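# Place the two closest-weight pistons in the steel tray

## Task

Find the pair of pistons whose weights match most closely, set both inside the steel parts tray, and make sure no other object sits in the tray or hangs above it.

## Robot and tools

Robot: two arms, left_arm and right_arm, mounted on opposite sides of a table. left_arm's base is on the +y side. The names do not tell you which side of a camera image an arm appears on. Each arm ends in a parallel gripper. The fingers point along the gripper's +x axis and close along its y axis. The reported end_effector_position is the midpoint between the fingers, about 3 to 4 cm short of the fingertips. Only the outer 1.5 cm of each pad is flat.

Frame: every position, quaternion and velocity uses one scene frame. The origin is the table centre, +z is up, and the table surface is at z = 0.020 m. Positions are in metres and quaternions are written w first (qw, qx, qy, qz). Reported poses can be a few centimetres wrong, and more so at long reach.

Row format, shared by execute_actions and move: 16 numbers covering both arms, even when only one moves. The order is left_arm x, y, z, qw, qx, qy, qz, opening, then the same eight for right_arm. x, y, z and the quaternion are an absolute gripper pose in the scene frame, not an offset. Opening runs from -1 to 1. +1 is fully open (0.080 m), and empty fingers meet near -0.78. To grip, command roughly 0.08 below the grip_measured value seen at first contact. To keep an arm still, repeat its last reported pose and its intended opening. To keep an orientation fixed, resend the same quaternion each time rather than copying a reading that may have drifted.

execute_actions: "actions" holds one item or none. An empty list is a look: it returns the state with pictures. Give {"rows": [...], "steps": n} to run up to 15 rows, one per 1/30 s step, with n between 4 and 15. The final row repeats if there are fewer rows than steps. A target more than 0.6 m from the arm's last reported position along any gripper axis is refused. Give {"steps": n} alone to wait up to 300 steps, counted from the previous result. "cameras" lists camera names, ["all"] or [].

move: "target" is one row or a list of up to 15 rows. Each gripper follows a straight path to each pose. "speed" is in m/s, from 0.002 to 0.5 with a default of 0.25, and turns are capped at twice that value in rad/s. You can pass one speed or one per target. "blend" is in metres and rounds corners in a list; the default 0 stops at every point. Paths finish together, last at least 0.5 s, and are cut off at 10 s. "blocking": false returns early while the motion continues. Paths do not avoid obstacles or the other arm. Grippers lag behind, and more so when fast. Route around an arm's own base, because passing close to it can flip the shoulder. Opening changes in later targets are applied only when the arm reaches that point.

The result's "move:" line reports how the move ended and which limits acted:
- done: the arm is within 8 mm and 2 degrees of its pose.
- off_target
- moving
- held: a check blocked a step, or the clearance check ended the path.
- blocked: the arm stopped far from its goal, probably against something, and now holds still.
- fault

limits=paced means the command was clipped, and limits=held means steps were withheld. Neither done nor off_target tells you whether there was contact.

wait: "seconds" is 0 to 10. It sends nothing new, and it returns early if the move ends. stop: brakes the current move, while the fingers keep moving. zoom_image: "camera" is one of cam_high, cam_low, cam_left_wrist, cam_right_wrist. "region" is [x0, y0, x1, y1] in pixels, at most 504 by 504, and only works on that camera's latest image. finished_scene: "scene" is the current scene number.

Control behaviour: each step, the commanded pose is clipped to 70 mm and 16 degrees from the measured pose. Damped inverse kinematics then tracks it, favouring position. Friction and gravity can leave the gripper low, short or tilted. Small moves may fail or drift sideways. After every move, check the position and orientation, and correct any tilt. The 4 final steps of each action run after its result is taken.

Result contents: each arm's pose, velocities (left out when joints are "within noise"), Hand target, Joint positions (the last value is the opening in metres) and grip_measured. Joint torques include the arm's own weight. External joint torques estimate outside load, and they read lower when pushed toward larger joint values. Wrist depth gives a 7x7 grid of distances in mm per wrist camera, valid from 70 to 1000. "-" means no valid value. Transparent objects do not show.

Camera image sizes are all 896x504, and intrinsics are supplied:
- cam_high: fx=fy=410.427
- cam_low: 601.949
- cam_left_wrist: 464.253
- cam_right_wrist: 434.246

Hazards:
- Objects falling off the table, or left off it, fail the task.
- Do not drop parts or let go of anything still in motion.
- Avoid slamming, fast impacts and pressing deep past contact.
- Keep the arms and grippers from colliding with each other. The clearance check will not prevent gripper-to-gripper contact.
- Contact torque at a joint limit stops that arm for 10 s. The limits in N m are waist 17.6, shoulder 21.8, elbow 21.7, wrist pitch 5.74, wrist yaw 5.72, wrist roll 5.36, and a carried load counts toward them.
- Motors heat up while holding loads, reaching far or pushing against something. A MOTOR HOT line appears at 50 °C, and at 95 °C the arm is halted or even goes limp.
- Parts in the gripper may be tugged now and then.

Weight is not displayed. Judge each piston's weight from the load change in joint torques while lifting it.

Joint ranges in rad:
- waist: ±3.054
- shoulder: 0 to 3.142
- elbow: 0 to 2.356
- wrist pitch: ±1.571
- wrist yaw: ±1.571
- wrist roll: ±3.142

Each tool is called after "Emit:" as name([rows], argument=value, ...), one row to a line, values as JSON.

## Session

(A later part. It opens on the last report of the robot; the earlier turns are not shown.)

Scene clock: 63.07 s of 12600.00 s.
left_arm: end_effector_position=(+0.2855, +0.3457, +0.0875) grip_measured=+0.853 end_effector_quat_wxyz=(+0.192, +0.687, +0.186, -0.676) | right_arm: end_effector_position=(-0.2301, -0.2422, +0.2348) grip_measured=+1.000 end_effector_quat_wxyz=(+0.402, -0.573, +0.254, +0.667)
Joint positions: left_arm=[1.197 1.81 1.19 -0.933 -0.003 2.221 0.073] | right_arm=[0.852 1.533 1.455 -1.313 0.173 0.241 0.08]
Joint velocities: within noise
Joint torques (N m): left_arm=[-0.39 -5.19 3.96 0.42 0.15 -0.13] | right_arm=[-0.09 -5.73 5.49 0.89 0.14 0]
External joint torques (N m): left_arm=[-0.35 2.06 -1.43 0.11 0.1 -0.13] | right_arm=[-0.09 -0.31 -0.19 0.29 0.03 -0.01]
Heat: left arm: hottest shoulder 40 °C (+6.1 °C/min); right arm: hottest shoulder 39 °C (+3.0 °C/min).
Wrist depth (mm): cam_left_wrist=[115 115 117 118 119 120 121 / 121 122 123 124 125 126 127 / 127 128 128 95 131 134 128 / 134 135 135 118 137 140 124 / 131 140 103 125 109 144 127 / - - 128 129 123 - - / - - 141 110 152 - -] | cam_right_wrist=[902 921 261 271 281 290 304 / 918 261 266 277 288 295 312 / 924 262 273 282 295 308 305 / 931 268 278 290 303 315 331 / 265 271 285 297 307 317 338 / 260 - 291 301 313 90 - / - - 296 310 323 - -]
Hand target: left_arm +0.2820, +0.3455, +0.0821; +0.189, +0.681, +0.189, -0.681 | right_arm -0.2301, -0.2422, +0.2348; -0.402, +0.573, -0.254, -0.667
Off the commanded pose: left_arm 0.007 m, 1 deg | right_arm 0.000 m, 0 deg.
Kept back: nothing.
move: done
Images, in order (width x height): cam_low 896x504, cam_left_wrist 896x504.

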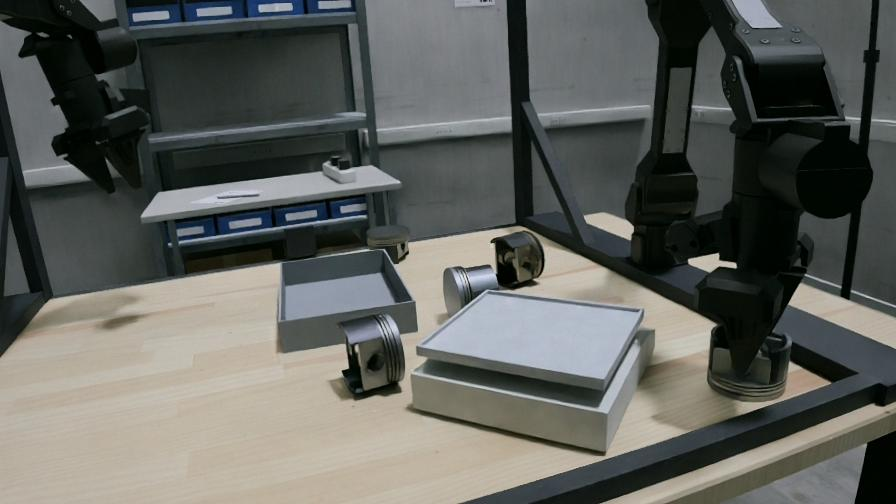

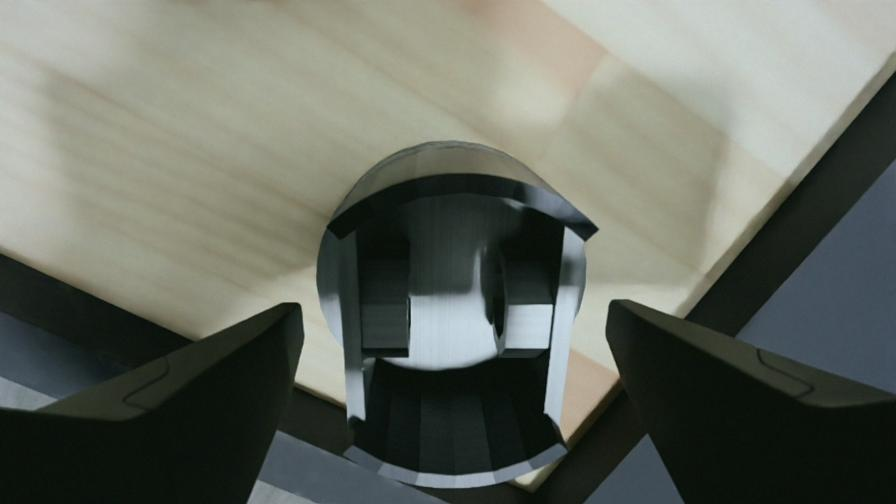

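Emit:
move([
  [0.282, 0.3455, 0.082, 0.189, 0.6814, 0.189, -0.6814, 0.2, -0.2301, -0.2422, 0.2348, 0.402, -0.573, 0.254, 0.667, 1],
  [0.282, 0.3455, 0.18, 0.189, 0.6814, 0.189, -0.6814, 0.2, -0.2301, -0.2422, 0.2348, 0.402, -0.573, 0.254, 0.667, 1],
  [0.197, 0.170, 0.19, 0.3, 0.6403, 0.3, -0.6403, 0.2, -0.2301, -0.2422, 0.2348, 0.402, -0.573, 0.254, 0.667, 1],
  [0.197, 0.170, 0.155, 0.3, 0.6403, 0.3, -0.6403, 0.2, -0.2301, -0.2422, 0.2348, 0.402, -0.573, 0.254, 0.667, 1],
], speed=[0.08,0.15,0.25,0.08], blend=[0,0.03,0.02,0])

Emit:
zoom_image(camera="cam_low", region=[400, 200, 680, 460])

Emit:
zoom_image(camera="cam_high", region=[290, 120, 430, 240])

Scene clock: 66.27 s of 12600.00 s.
left_arm: end_effector_position=(+0.1967, +0.1685, +0.1581) grip_measured=+0.291 end_effector_quat_wxyz=(+0.301, +0.641, +0.295, -0.641) | right_arm: end_effector_position=(-0.2301, -0.2422, +0.2348) grip_measured=+1.000 end_effector_quat_wxyz=(+0.402, -0.573, +0.254, +0.667)
Joint positions: left_arm=[0.622 1.912 1.612 -1.262 0.002 1.317 0.048] | right_arm=[0.852 1.533 1.455 -1.313 0.173 0.241 0.08]
Joint velocities: within noise
Joint torques (N m): left_arm=[0.12 -7.01 4.83 0.44 -0.01 -0.13] | right_arm=[-0.05 -5.72 5.33 0.92 0.11 0.03]
External joint torques (N m): left_arm=[0.19 1.39 -0.94 0.1 -0.07 -0.13] | right_arm=[-0.07 -0.38 -0.31 0.31 0.01 0.02]
Heat: left arm: hottest shoulder 40 °C (+6.1 °C/min); right arm: hottest shoulder 39 °C (+2.0 °C/min).
Wrist depth (mm): cam_left_wrist=[174 120 122 124 126 129 188 / 183 126 128 131 132 135 200 / 191 134 134 92 140 171 209 / 202 141 141 118 117 188 223 / 201 151 101 125 100 231 237 / - - 109 129 110 - 249 / - - - 110 107 - -] | cam_right_wrist=[890 924 262 271 281 290 303 / 929 262 267 277 290 295 313 / 930 264 272 282 295 308 305 / 949 269 278 290 303 317 331 / 266 271 284 297 306 318 339 / 263 - 291 302 314 90 - / - - 298 310 323 - -]
Hand target: left_arm +0.1969, +0.1699, +0.1550; +0.300, +0.640, +0.300, -0.640 | right_arm -0.2301, -0.2422, +0.2348; -0.402, +0.573, -0.254, -0.667
Off the commanded pose: left_arm 0.003 m, 1 deg | right_arm 0.000 m, 0 deg.
Kept back: nothing.
move: done; blend cut to 0.0175 m at target 3

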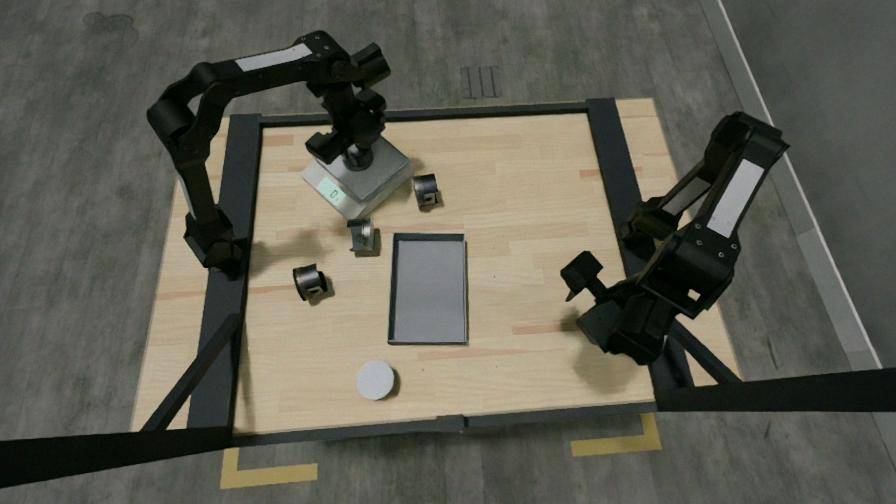

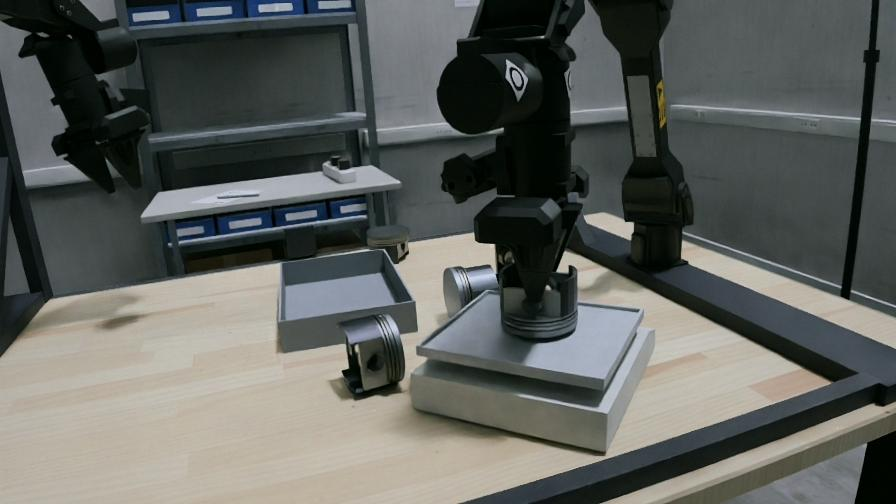

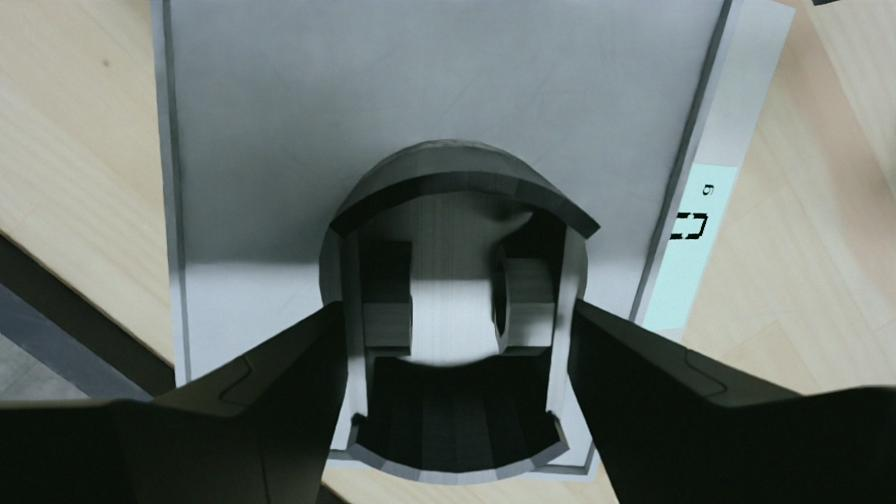

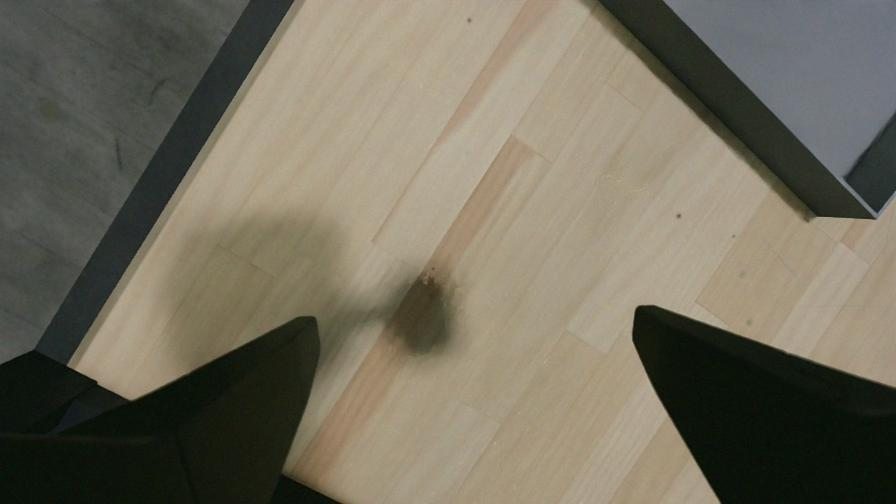

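Scaled by 1.800.

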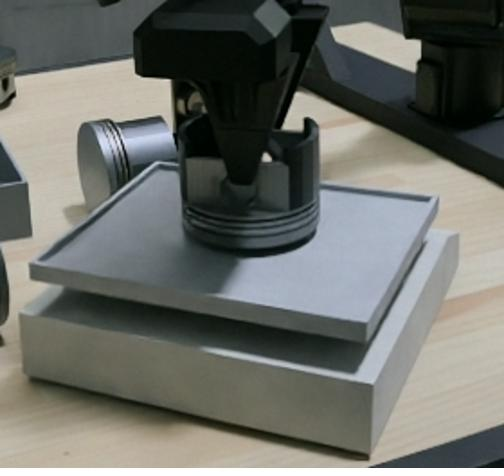

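Scaled by 3.600.

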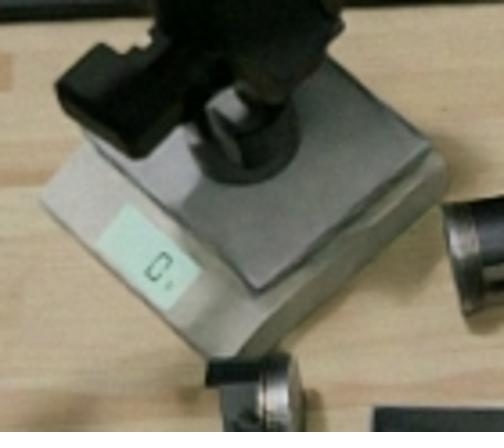

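Emit:
move([
  [0.197, 0.170, 0.146, 0.3, 0.6403, 0.3, -0.6403, 0.2, -0.2301, -0.2422, 0.2348, 0.402, -0.573, 0.254, 0.667, 1],
  [0.197, 0.170, 0.146, 0.3, 0.6403, 0.3, -0.6403, 0.75, -0.2301, -0.2422, 0.2348, 0.402, -0.573, 0.254, 0.667, 1],
], speed=[0.04,0.08], cameras=["cam_left_wrist","cam_high","cam_low"])

Emit:
zoom_image(camera="cam_high", region=[310, 165, 360, 210])

Scene clock: 67.77 s of 12600.00 s.
left_arm: end_effector_position=(+0.1973, +0.1677, +0.1510) grip_measured=+0.746 end_effector_quat_wxyz=(+0.304, +0.642, +0.292, -0.641) | right_arm: end_effector_position=(-0.2301, -0.2422, +0.2348) grip_measured=+1.000 end_effector_quat_wxyz=(+0.402, -0.573, +0.254, +0.667)
Joint positions: left_arm=[0.622 1.912 1.584 -1.226 0.002 1.317 0.069] | right_arm=[0.852 1.533 1.455 -1.313 0.173 0.241 0.08]
Joint velocities: within noise
Joint torques (N m): left_arm=[0.11 -6.63 4.44 0.44 -0.01 -0.12] | right_arm=[0 -5.72 5.41 0.92 0.09 0.01]
External joint torques (N m): left_arm=[0.11 1.71 -1.31 0.09 -0.06 -0.12] | right_arm=[-0.01 -0.3 -0.27 0.32 -0.02 0]
Heat: left arm: hottest shoulder 40 °C (+6.0 °C/min); right arm: hottest shoulder 39 °C (+2.0 °C/min).
Wrist depth (mm): cam_left_wrist=[169 115 117 118 120 121 180 / 178 121 123 124 126 127 191 / 187 128 129 92 132 137 202 / 197 135 136 118 119 176 212 / 202 142 103 110 103 219 226 / - - 118 127 118 - - / - - 227 110 169 - -] | cam_right_wrist=[899 907 262 270 282 291 303 / 915 260 267 276 289 296 312 / 934 264 273 282 296 306 305 / 938 268 278 290 302 316 331 / 267 271 285 295 306 317 337 / 263 - 292 303 315 90 - / - - 297 310 324 - -]
Hand target: left_arm +0.1969, +0.1700, +0.1460; +0.300, +0.640, +0.300, -0.640 | right_arm -0.2301, -0.2422, +0.2348; -0.402, +0.573, -0.254, -0.667
Off the commanded pose: left_arm 0.005 m, 1 deg | right_arm 0.000 m, 0 deg.
Kept back: nothing.
move: done
Images, in order (width x height): cam_high 896x504, cam_low 896x504, cam_left_wrist 896x504.

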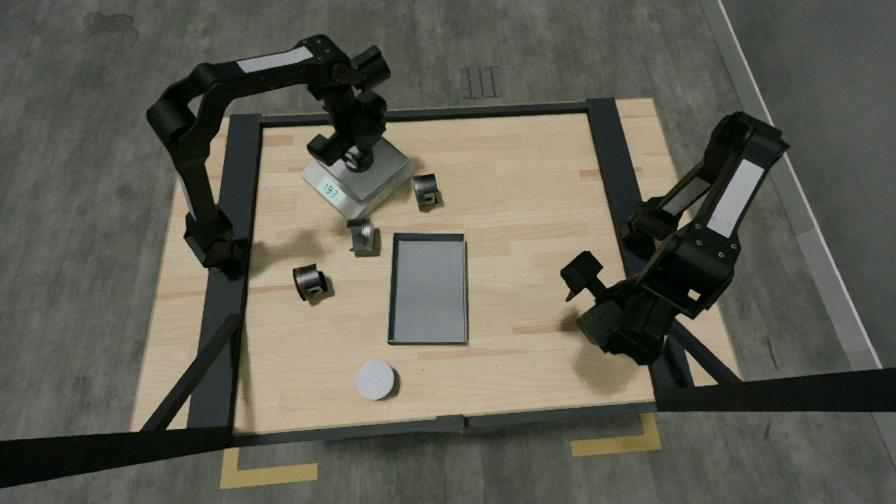

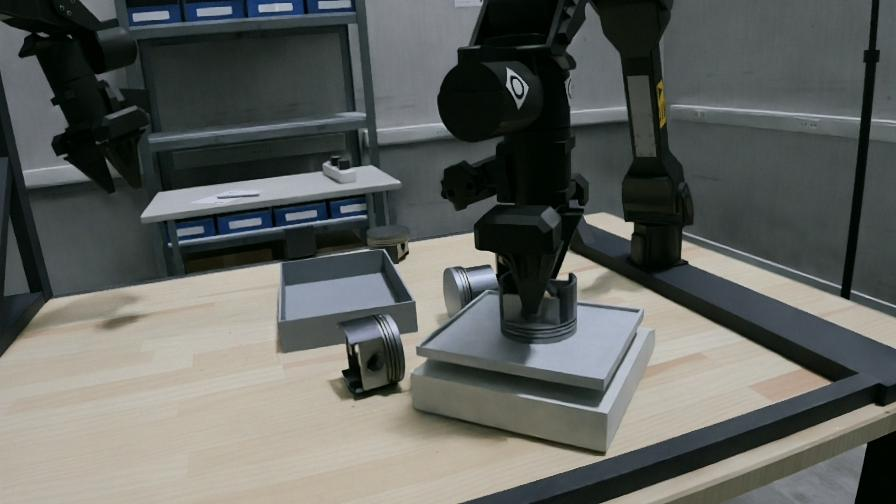

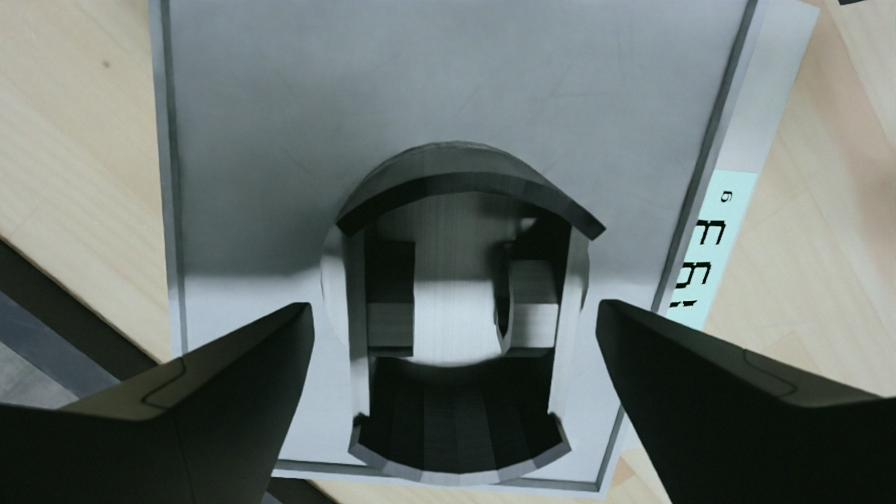

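Scaled by 10.080.

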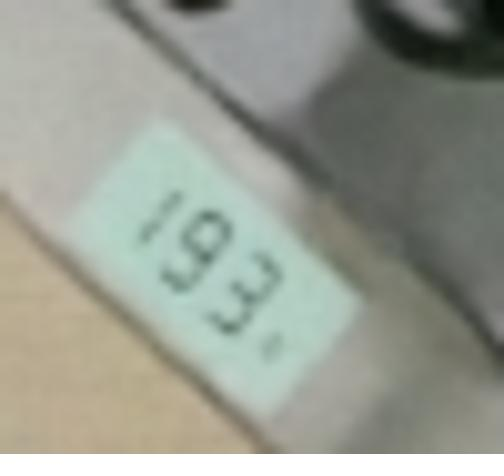

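Emit:
zoom_image(camera="cam_left_wrist", region=[640, 160, 780, 330])

Scaled by 2.965.

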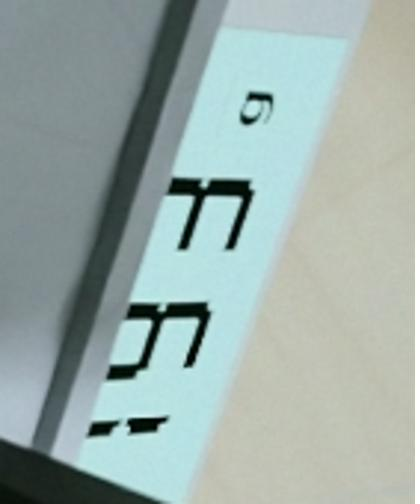

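Emit:
move([
  [0.197, 0.170, 0.146, 0.3, 0.6403, 0.3, -0.6403, 0.2, -0.2301, -0.2422, 0.2348, 0.402, -0.573, 0.254, 0.667, 1],
  [0.197, 0.170, 0.20, 0.3, 0.6403, 0.3, -0.6403, 0.2, -0.2301, -0.2422, 0.2348, 0.402, -0.573, 0.254, 0.667, 1],
  [-0.065, 0.045, 0.18, 0.5, 0.5, 0.5, -0.5, 0.2, -0.2301, -0.2422, 0.2348, 0.402, -0.573, 0.254, 0.667, 1],
  [-0.065, 0.045, 0.115, 0.5, 0.5, 0.5, -0.5, 0.2, -0.2301, -0.2422, 0.2348, 0.402, -0.573, 0.254, 0.667, 1],
], speed=[0.08,0.15,0.25,0.12], blend=[0,0.03,0.03,0])

Scene clock: 72.03 s of 12600.00 s.
left_arm: end_effector_position=(-0.0661, +0.0439, +0.1182) grip_measured=+0.290 end_effector_quat_wxyz=(+0.500, +0.499, +0.497, -0.504) | right_arm: end_effector_position=(-0.2301, -0.2422, +0.2348) grip_measured=+1.000 end_effector_quat_wxyz=(+0.402, -0.573, +0.254, +0.667)
Joint positions: left_arm=[-0.121 2.177 1.846 -1.23 0.002 -0.12 0.048] | right_arm=[0.852 1.533 1.455 -1.313 0.173 0.241 0.08]
Joint velocities: within noise
Joint torques (N m): left_arm=[0.09 -8.83 4.86 0.46 -0.06 -0.13] | right_arm=[-0.11 -5.77 5.21 0.89 0.14 -0.03]
External joint torques (N m): left_arm=[0.06 1.38 -0.94 0.08 -0.04 -0.13] | right_arm=[-0.11 -0.39 -0.45 0.29 0.03 -0.03]
Heat: left arm: hottest shoulder 41 °C (+6.1 °C/min); right arm: hottest shoulder 39 °C (+2.0 °C/min).
Wrist depth (mm): cam_left_wrist=[137 115 139 140 142 144 146 / 144 136 146 146 151 151 153 / 152 141 151 94 155 160 161 / 162 155 158 118 164 169 170 / 170 160 102 125 101 180 180 / - - 109 129 111 - 189 / - - 205 110 107 - -] | cam_right_wrist=[907 944 262 272 281 289 298 / 921 260 266 276 287 295 312 / 927 261 273 283 294 308 304 / 943 270 279 289 303 315 331 / 266 271 284 295 306 318 340 / 263 - 290 301 315 90 - / - - 298 309 324 - -]
Hand target: left_arm -0.0650, +0.0450, +0.1151; +0.500, +0.500, +0.500, -0.500 | right_arm -0.2301, -0.2422, +0.2348; -0.402, +0.573, -0.254, -0.667
Off the commanded pose: left_arm 0.004 m, 1 deg | right_arm 0.000 m, 0 deg.
Kept back: nothing.
move: done; blend cut to 0.027 m at target 2

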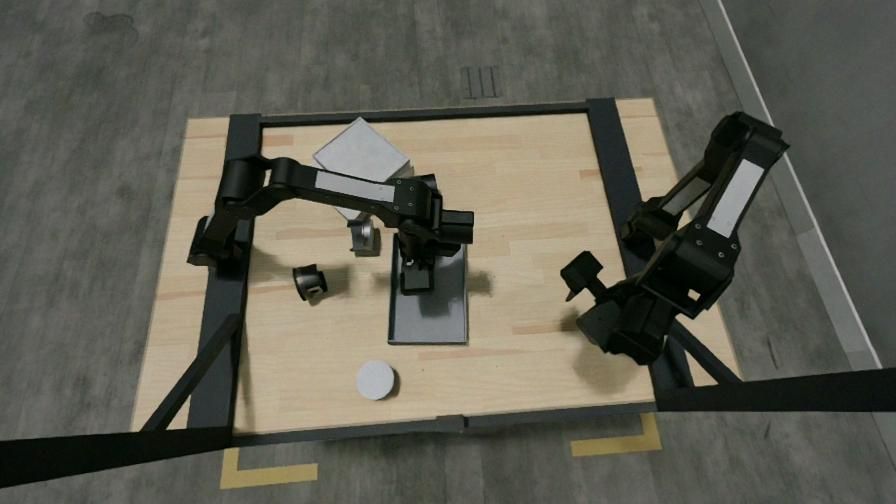

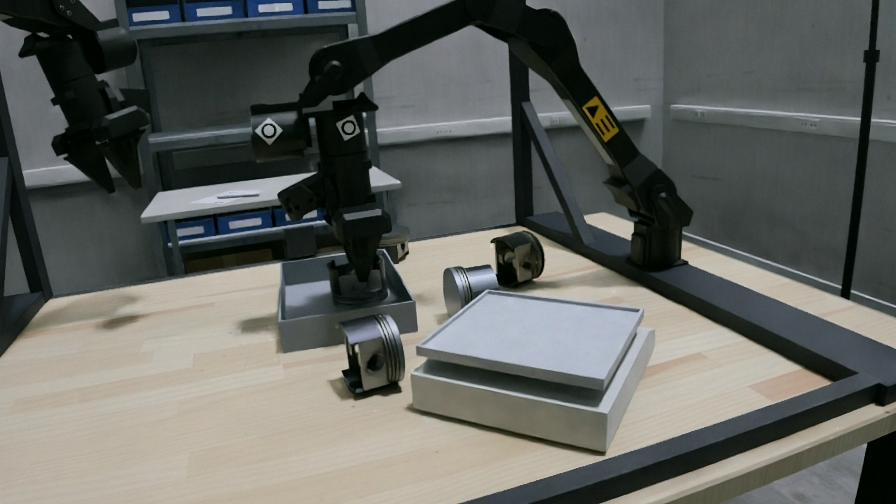

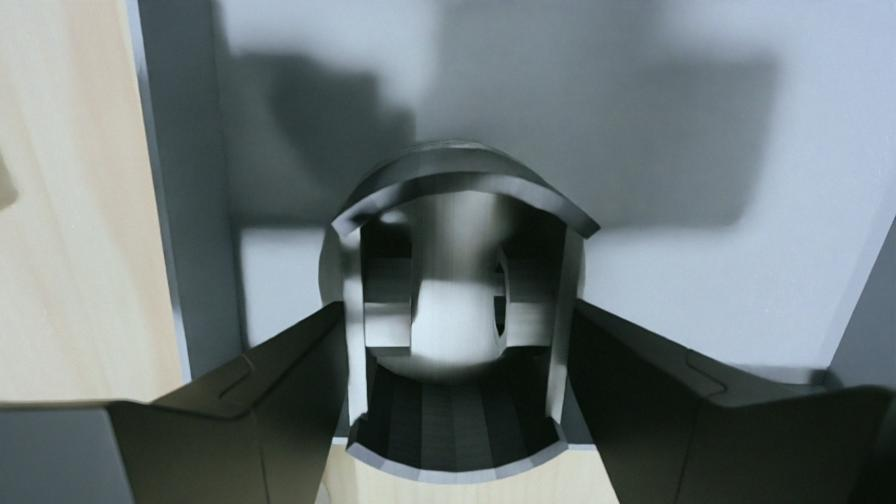

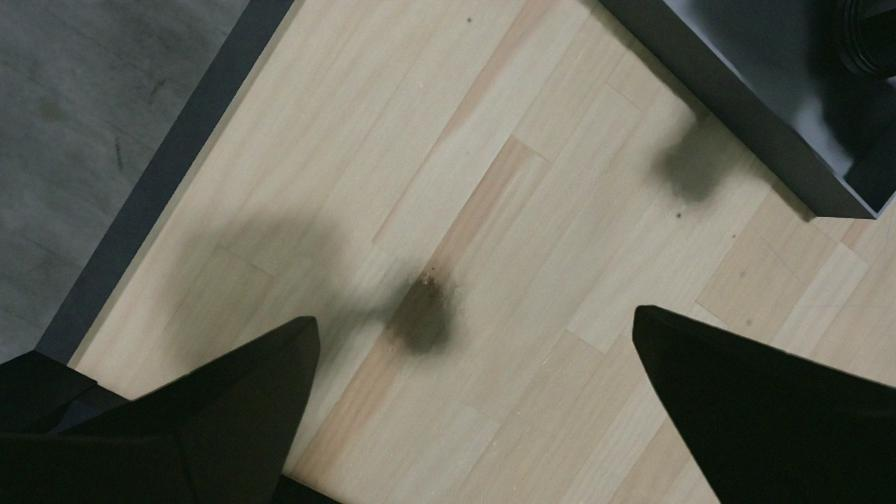

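Emit:
move([
  [-0.065, 0.045, 0.095, 0.5, 0.5, 0.5, -0.5, 0.2, -0.2301, -0.2422, 0.2348, 0.402, -0.573, 0.254, 0.667, 1],
  [-0.065, 0.045, 0.086, 0.5, 0.5, 0.5, -0.5, 0.2, -0.2301, -0.2422, 0.2348, 0.402, -0.573, 0.254, 0.667, 1],
], speed=[0.1,0.04], cameras=["cam_low","cam_left_wrist"])

Emit:
zoom_image(camera="cam_low", region=[260, 200, 460, 400])

Scene clock: 73.00 s of 12600.00 s.
left_arm: end_effector_position=(-0.0663, +0.0424, +0.0935) grip_measured=+0.290 end_effector_quat_wxyz=(+0.502, +0.496, +0.495, -0.507) | right_arm: end_effector_position=(-0.2301, -0.2422, +0.2348) grip_measured=+1.000 end_effector_quat_wxyz=(+0.402, -0.573, +0.254, +0.667)
Joint positions: left_arm=[-0.121 2.19 1.766 -1.129 0.002 -0.121 0.048] | right_arm=[0.852 1.533 1.455 -1.313 0.173 0.241 0.08]
Joint velocities: within noise
Joint torques (N m): left_arm=[0.12 -8.1 4.09 0.7 -0.06 -0.1] | right_arm=[-0.07 -5.65 5.26 0.91 0.11 0.01]
External joint torques (N m): left_arm=[0.2 2.18 -1.67 0.3 -0.06 -0.11] | right_arm=[-0.07 -0.21 -0.46 0.28 -0.01 0.01]
Heat: left arm: hottest shoulder 41 °C (+6.0 °C/min); right arm: hottest shoulder 39 °C (+2.0 °C/min).
Wrist depth (mm): cam_left_wrist=[- 114 118 118 120 121 124 / - 121 122 125 127 127 130 / - 127 129 106 132 136 138 / - 133 135 118 119 143 145 / 144 134 102 125 100 152 155 / - - 110 129 111 - 162 / - - 128 110 107 - -] | cam_right_wrist=[922 935 261 271 282 290 289 / 927 260 267 277 289 296 311 / 940 263 272 283 296 308 305 / 935 268 279 290 302 314 330 / 266 271 284 296 307 316 337 / 262 - 291 303 314 90 - / - - 297 311 324 - -]
Hand target: left_arm -0.0650, +0.0451, +0.0860; +0.500, +0.500, +0.500, -0.500 | right_arm -0.2301, -0.2422, +0.2348; -0.402, +0.573, -0.254, -0.667
Off the commanded pose: left_arm 0.008 m, 1 deg | right_arm 0.000 m, 0 deg.
Kept back: nothing.
move: done
Images, in order (width x height): cam_low 896x504, cam_left_wrist 896x504.

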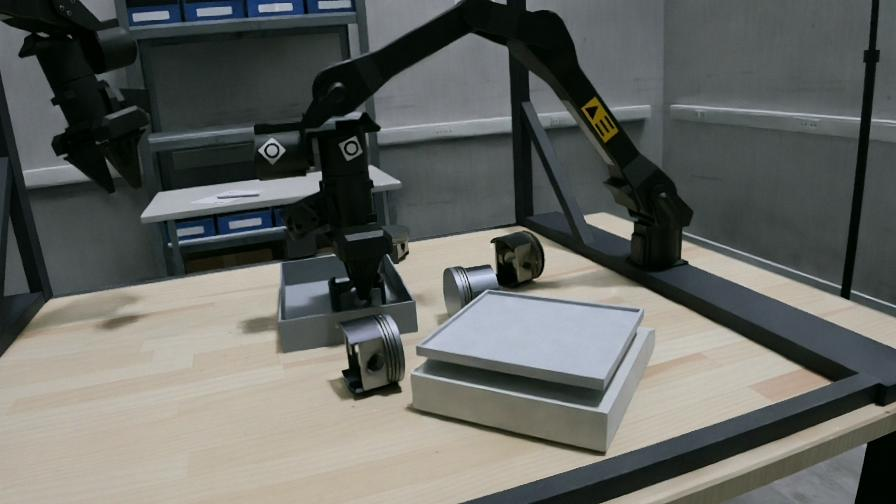

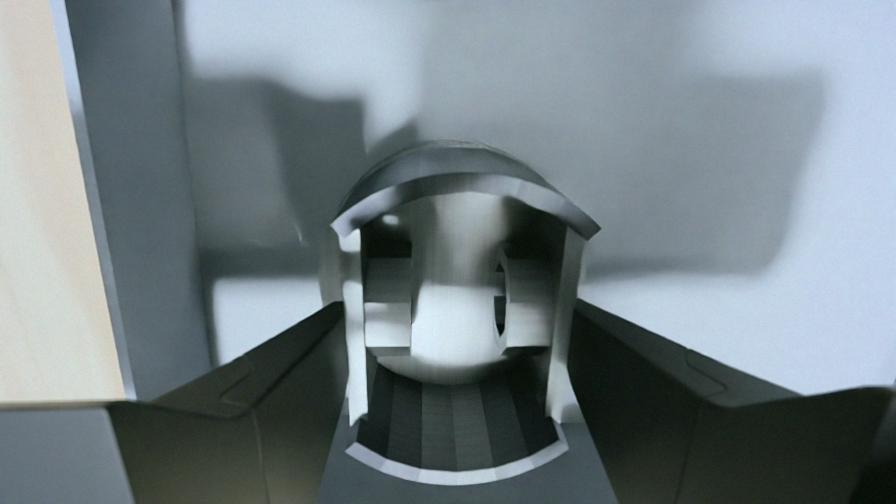

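Scaled by 2.520.

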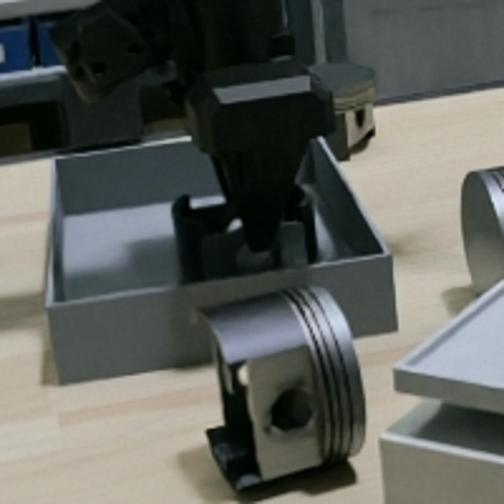

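Emit:
move([
  [-0.065, 0.045, 0.086, 0.5, 0.5, 0.5, -0.5, 0.75, -0.2301, -0.2422, 0.2348, 0.402, -0.573, 0.254, 0.667, 1],
  [-0.065, 0.045, 0.16, 0.5, 0.5, 0.5, -0.5, 0.75, -0.2301, -0.2422, 0.2348, 0.402, -0.573, 0.254, 0.667, 1],
  [-0.283, 0.149, 0.16, 0.6272, 0.3265, 0.6272, -0.3265, 1, -0.2301, -0.2422, 0.2348, 0.402, -0.573, 0.254, 0.667, 1],
], speed=[0.1,0.15,0.25], blend=[0,0.03,0])

Scene clock: 76.70 s of 12600.00 s.
left_arm: end_effector_position=(-0.2830, +0.1513, +0.1633) grip_measured=+1.000 end_effector_quat_wxyz=(+0.625, +0.326, +0.627, -0.331) | right_arm: end_effector_position=(-0.2301, -0.2422, +0.2348) grip_measured=+1.000 end_effector_quat_wxyz=(+0.402, -0.573, +0.254, +0.667)
Joint positions: left_arm=[-0.707 2.131 1.951 -1.384 0.002 -1.316 0.08] | right_arm=[0.852 1.533 1.455 -1.313 0.173 0.241 0.08]
Joint velocities: within noise
Joint torques (N m): left_arm=[0.23 -7.36 6.49 0.25 -0.1 -0.14] | right_arm=[-0.02 -5.95 5.26 0.89 0.15 0.04]
External joint torques (N m): left_arm=[0.17 2.57 0.72 -0.07 -0.04 -0.14] | right_arm=[0 -0.53 -0.43 0.28 0.03 0.03]
Heat: left arm: hottest shoulder 42 °C (+6.0 °C/min); right arm: hottest shoulder 39 °C (+2.0 °C/min).
Wrist depth (mm): cam_left_wrist=[182 181 183 184 185 186 184 / 189 191 192 191 194 196 196 / 200 201 202 156 159 208 - / 211 213 214 165 167 - - / 224 221 225 228 229 - - / - - 244 245 247 87 - / - - 260 263 - - -] | cam_right_wrist=[907 934 262 272 283 290 289 / 918 262 268 277 288 297 312 / 933 262 273 283 296 306 306 / 939 267 278 289 302 315 331 / 266 272 286 296 306 317 339 / 262 - 292 302 313 90 - / - - 297 310 325 - -]
Hand target: left_arm -0.2829, +0.1490, +0.1600; +0.627, +0.326, +0.627, -0.327 | right_arm -0.2301, -0.2422, +0.2348; -0.402, +0.573, -0.254, -0.667
Off the commanded pose: left_arm 0.004 m, 1 deg | right_arm 0.000 m, 0 deg.
Kept back: nothing.
move: done

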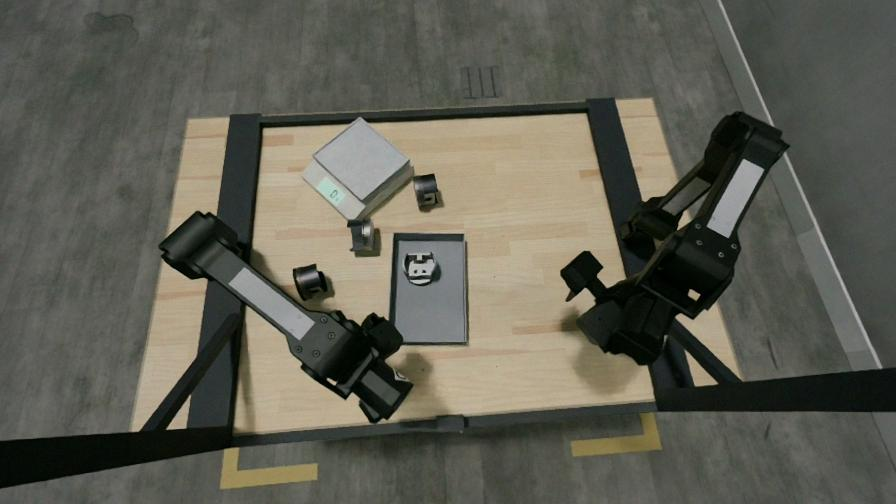

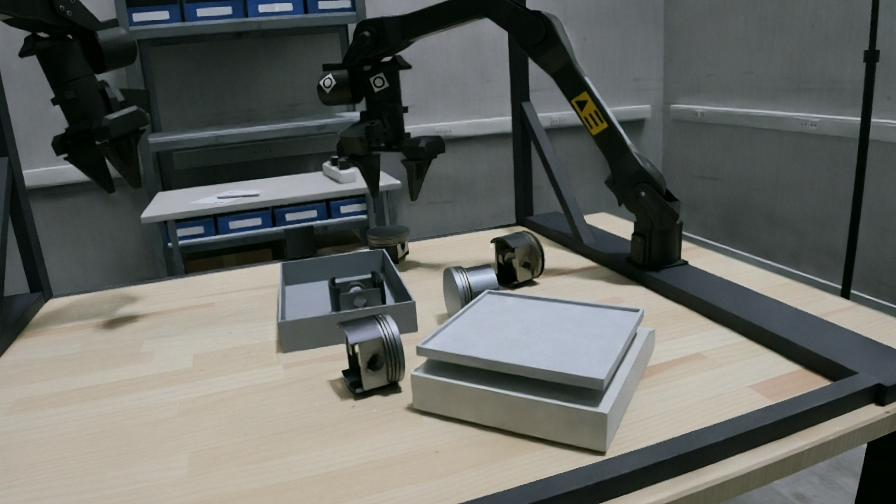

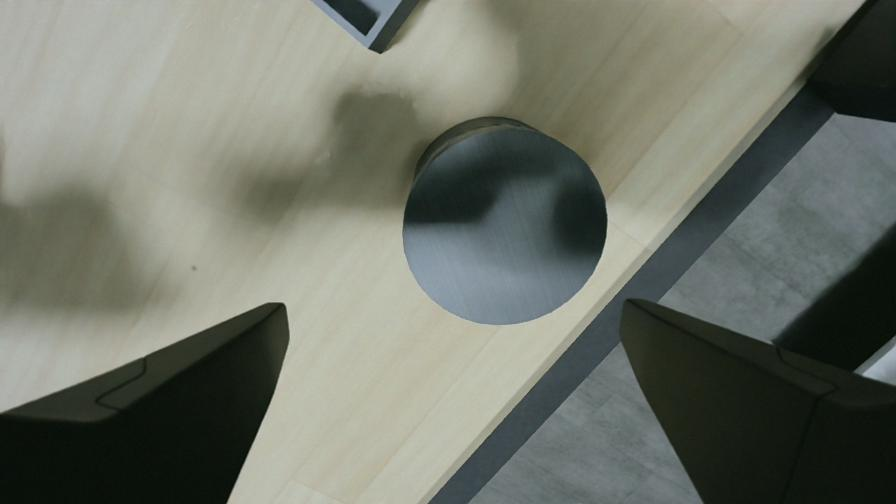

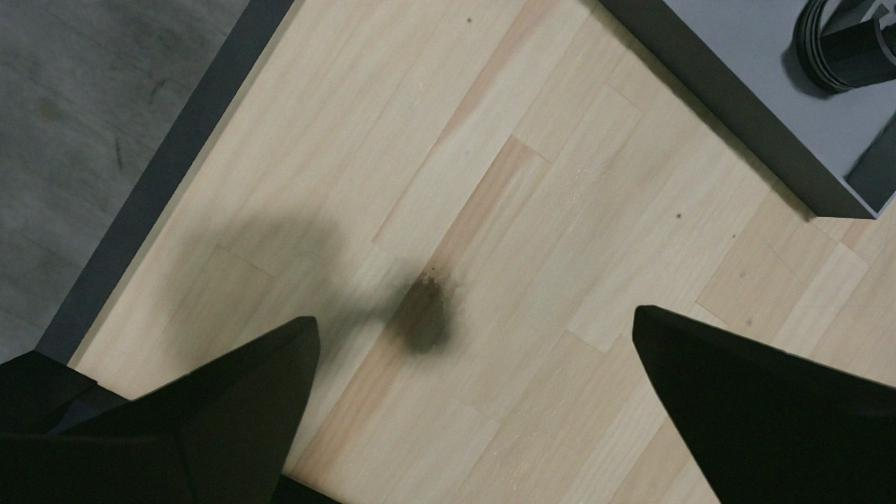

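Emit:
move([
  [-0.297, 0.141, 0.135, 0.7071, 0, 0.7071, 0, 1, -0.2301, -0.2422, 0.2348, 0.402, -0.573, 0.254, 0.667, 1],
], speed=[0.4], cameras=["cam_low","cam_left_wrist"])

Scene clock: 78.73 s of 12600.00 s.
left_arm: end_effector_position=(-0.2946, +0.1415, +0.1387) grip_measured=+1.000 end_effector_quat_wxyz=(+0.705, -0.001, +0.709, -0.001) | right_arm: end_effector_position=(-0.2301, -0.2422, +0.2348) grip_measured=+1.000 end_effector_quat_wxyz=(+0.402, -0.573, +0.254, +0.667)
Joint positions: left_arm=[-0.713 2.199 1.961 -1.328 0.002 -2.288 0.08] | right_arm=[0.852 1.533 1.455 -1.313 0.173 0.241 0.08]
Joint velocities: within noise
Joint torques (N m): left_arm=[-0.4 -7.67 6.46 0.37 -0.09 -0.13] | right_arm=[0.13 -5.71 5.12 0.95 0.11 0.02]
External joint torques (N m): left_arm=[-0.41 2.59 0.75 0.09 -0.05 -0.14] | right_arm=[0.1 -0.3 -0.57 0.34 0 0.01]
Heat: left arm: hottest shoulder 42 °C (+5.0 °C/min); right arm: hottest shoulder 39 °C (+2.0 °C/min).
Wrist depth (mm): cam_left_wrist=[159 160 161 162 157 159 159 / 167 169 169 170 171 172 173 / 177 177 178 132 179 181 182 / 186 187 187 137 186 191 193 / 197 193 194 145 147 199 205 / - - 212 214 215 87 - / - - - - - - -] | cam_right_wrist=[900 921 262 272 281 291 289 / 928 263 266 278 288 298 311 / 937 263 274 283 295 308 306 / 958 268 278 288 302 316 331 / 265 272 284 297 307 319 340 / 263 - 292 303 314 90 - / - - 296 310 324 - -]
Hand target: left_arm -0.2970, +0.1410, +0.1350; +0.707, +0.000, +0.707, +0.000 | right_arm -0.2301, -0.2422, +0.2348; -0.402, +0.573, -0.254, -0.667
Off the commanded pose: left_arm 0.004 m, 0 deg | right_arm 0.000 m, 0 deg.
Kept back: nothing.
move: done
Images, in order (width x height): cam_low 896x504, cam_left_wrist 896x504.

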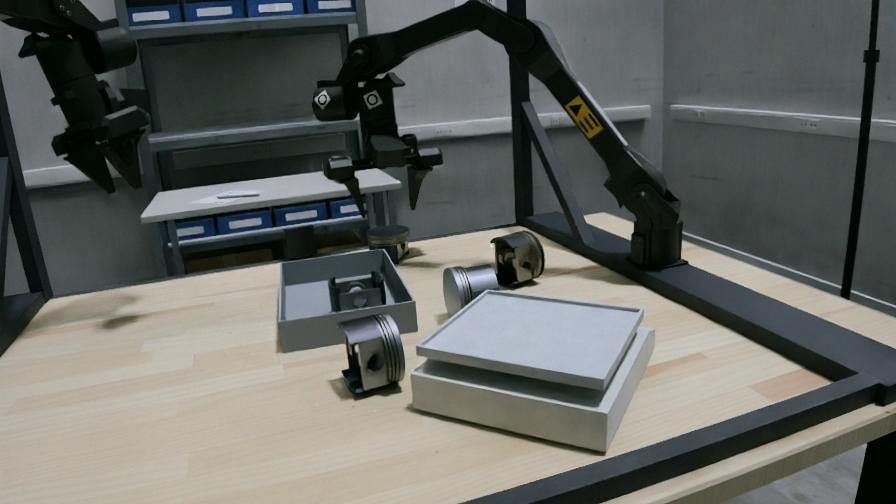

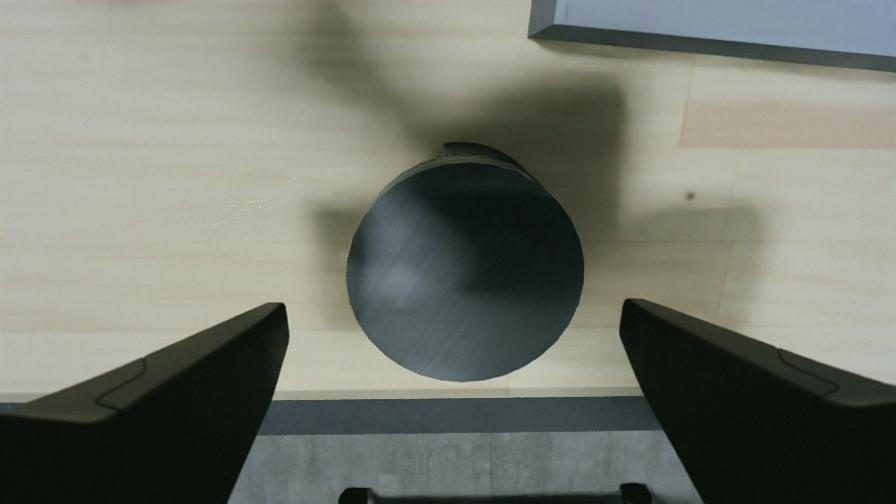

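Emit:
move([
  [-0.3035, 0.139, 0.113, 0.7071, 0, 0.7071, 0, 1, -0.2301, -0.2422, 0.2348, 0.402, -0.573, 0.254, 0.667, 1],
], speed=[0.12], cameras=["cam_low","cam_left_wrist"])

Scene clock: 79.73 s of 12600.00 s.
left_arm: end_effector_position=(-0.3039, +0.1365, +0.1208) grip_measured=+1.000 end_effector_quat_wxyz=(+0.702, -0.005, +0.712, -0.005) | right_arm: end_effector_position=(-0.2301, -0.2422, +0.2348) grip_measured=+1.000 end_effector_quat_wxyz=(+0.402, -0.573, +0.254, +0.667)
Joint positions: left_arm=[-0.721 2.231 1.943 -1.262 0.002 -2.297 0.08] | right_arm=[0.852 1.533 1.455 -1.313 0.173 0.241 0.08]
Joint velocities: within noise
Joint torques (N m): left_arm=[-0.38 -8.09 4.41 0.4 -0.09 -0.13] | right_arm=[-0.13 -5.49 5.22 0.92 0.13 0.01]
External joint torques (N m): left_arm=[-0.38 2.33 -1.28 0.1 -0.05 -0.13] | right_arm=[-0.14 -0.09 -0.43 0.33 0.02 0]
Heat: left arm: hottest shoulder 42 °C (+5.0 °C/min); right arm: hottest shoulder 39 °C (+2.0 °C/min).
Wrist depth (mm): cam_left_wrist=[141 142 144 145 146 148 149 / 147 150 150 150 153 154 156 / 156 158 156 111 160 165 165 / 167 168 120 118 169 173 174 / 175 172 124 124 128 180 185 / - - 191 192 196 87 - / - - - - - - -] | cam_right_wrist=[904 914 262 271 281 290 289 / 931 261 268 279 289 295 311 / 942 262 272 282 295 308 305 / 952 268 277 289 301 316 330 / 265 272 286 296 306 317 340 / 262 - 292 303 314 90 - / - - 297 310 324 - -]
Hand target: left_arm -0.3034, +0.1390, +0.1130; +0.707, +0.000, +0.707, +0.000 | right_arm -0.2301, -0.2422, +0.2348; -0.402, +0.573, -0.254, -0.667
Off the commanded pose: left_arm 0.008 m, 1 deg | right_arm 0.000 m, 0 deg.
Kept back: nothing.
move: done
Images, in order (width x height): cam_low 896x504, cam_left_wrist 896x504.

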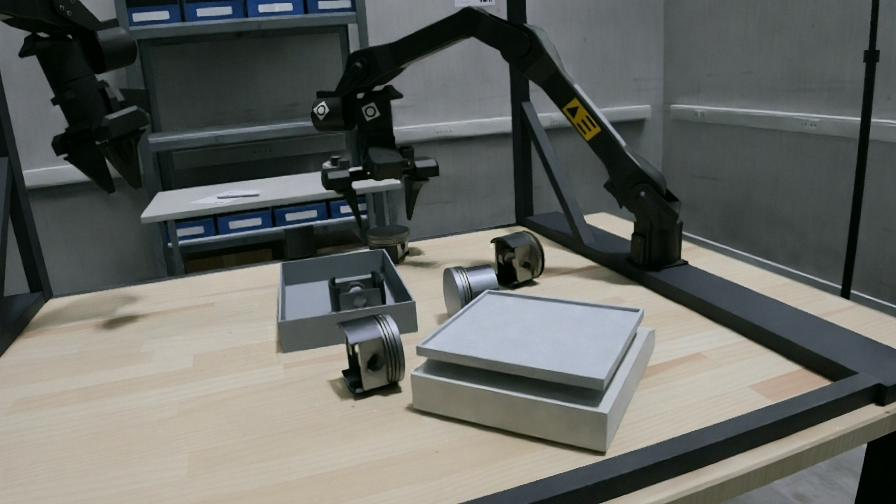

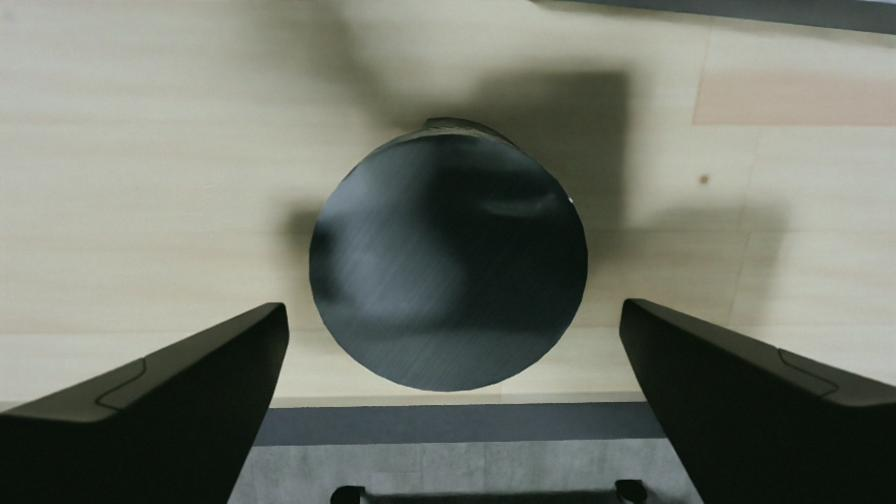

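Emit:
move([
  [-0.3005, 0.1408, 0.10, 0.7071, 0, 0.7071, 0, 1, -0.2301, -0.2422, 0.2348, 0.402, -0.573, 0.254, 0.667, 1],
], speed=[0.1], cameras=["cam_low","cam_left_wrist"])

Scene clock: 80.67 s of 12600.00 s.
left_arm: end_effector_position=(-0.3019, +0.1387, +0.1045) grip_measured=+1.000 end_effector_quat_wxyz=(+0.704, -0.003, +0.711, -0.003) | right_arm: end_effector_position=(-0.2301, -0.2422, +0.2348) grip_measured=+1.000 end_effector_quat_wxyz=(+0.402, -0.573, +0.254, +0.667)
Joint positions: left_arm=[-0.721 2.231 1.878 -1.204 0.002 -2.297 0.08] | right_arm=[0.852 1.533 1.455 -1.313 0.173 0.241 0.08]
Joint velocities: within noise
Joint torques (N m): left_arm=[-0.16 -9.01 4.19 0.39 -0.08 -0.05] | right_arm=[0.12 -5.64 5.34 0.9 0.13 0.01]
External joint torques (N m): left_arm=[-0.17 1.44 -1.47 0.11 -0.04 -0.05] | right_arm=[0.1 -0.22 -0.35 0.29 0.02 0]
Heat: left arm: hottest shoulder 42 °C (+5.0 °C/min); right arm: hottest shoulder 39 °C (+1.0 °C/min).
Wrist depth (mm): cam_left_wrist=[127 128 130 131 131 132 133 / 134 135 136 137 138 139 140 / 141 142 142 97 144 147 148 / 149 150 100 100 151 155 156 / 158 156 106 105 107 161 166 / - - 169 114 172 87 - / - - 182 185 186 - -] | cam_right_wrist=[917 924 261 271 280 291 288 / 928 262 266 277 288 296 311 / 945 263 273 284 294 307 306 / 948 268 277 289 301 316 330 / 265 271 284 296 307 318 338 / 262 - 291 302 315 90 - / - - 295 310 324 - -]
Hand target: left_arm -0.3004, +0.1408, +0.1000; +0.707, +0.000, +0.707, +0.000 | right_arm -0.2301, -0.2422, +0.2348; -0.402, +0.573, -0.254, -0.667
Off the commanded pose: left_arm 0.005 m, 1 deg | right_arm 0.000 m, 0 deg.
Kept back: nothing.
move: done
Images, in order (width x height): cam_low 896x504, cam_left_wrist 896x504.

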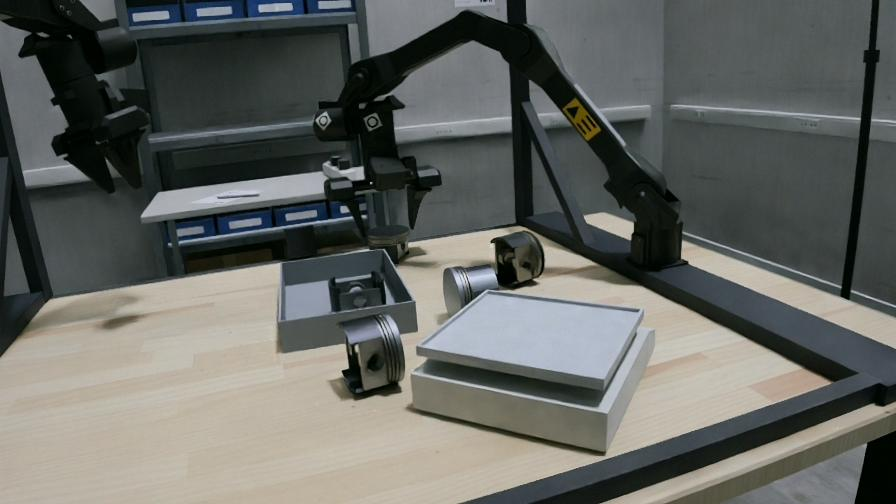

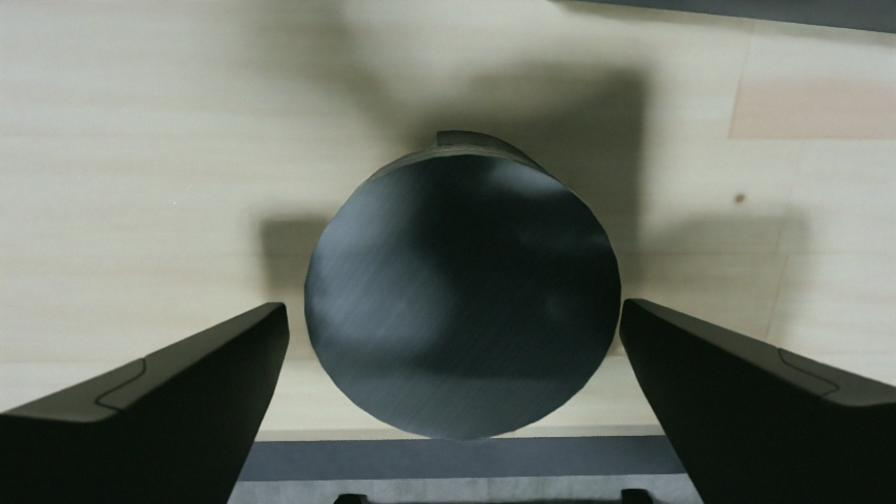

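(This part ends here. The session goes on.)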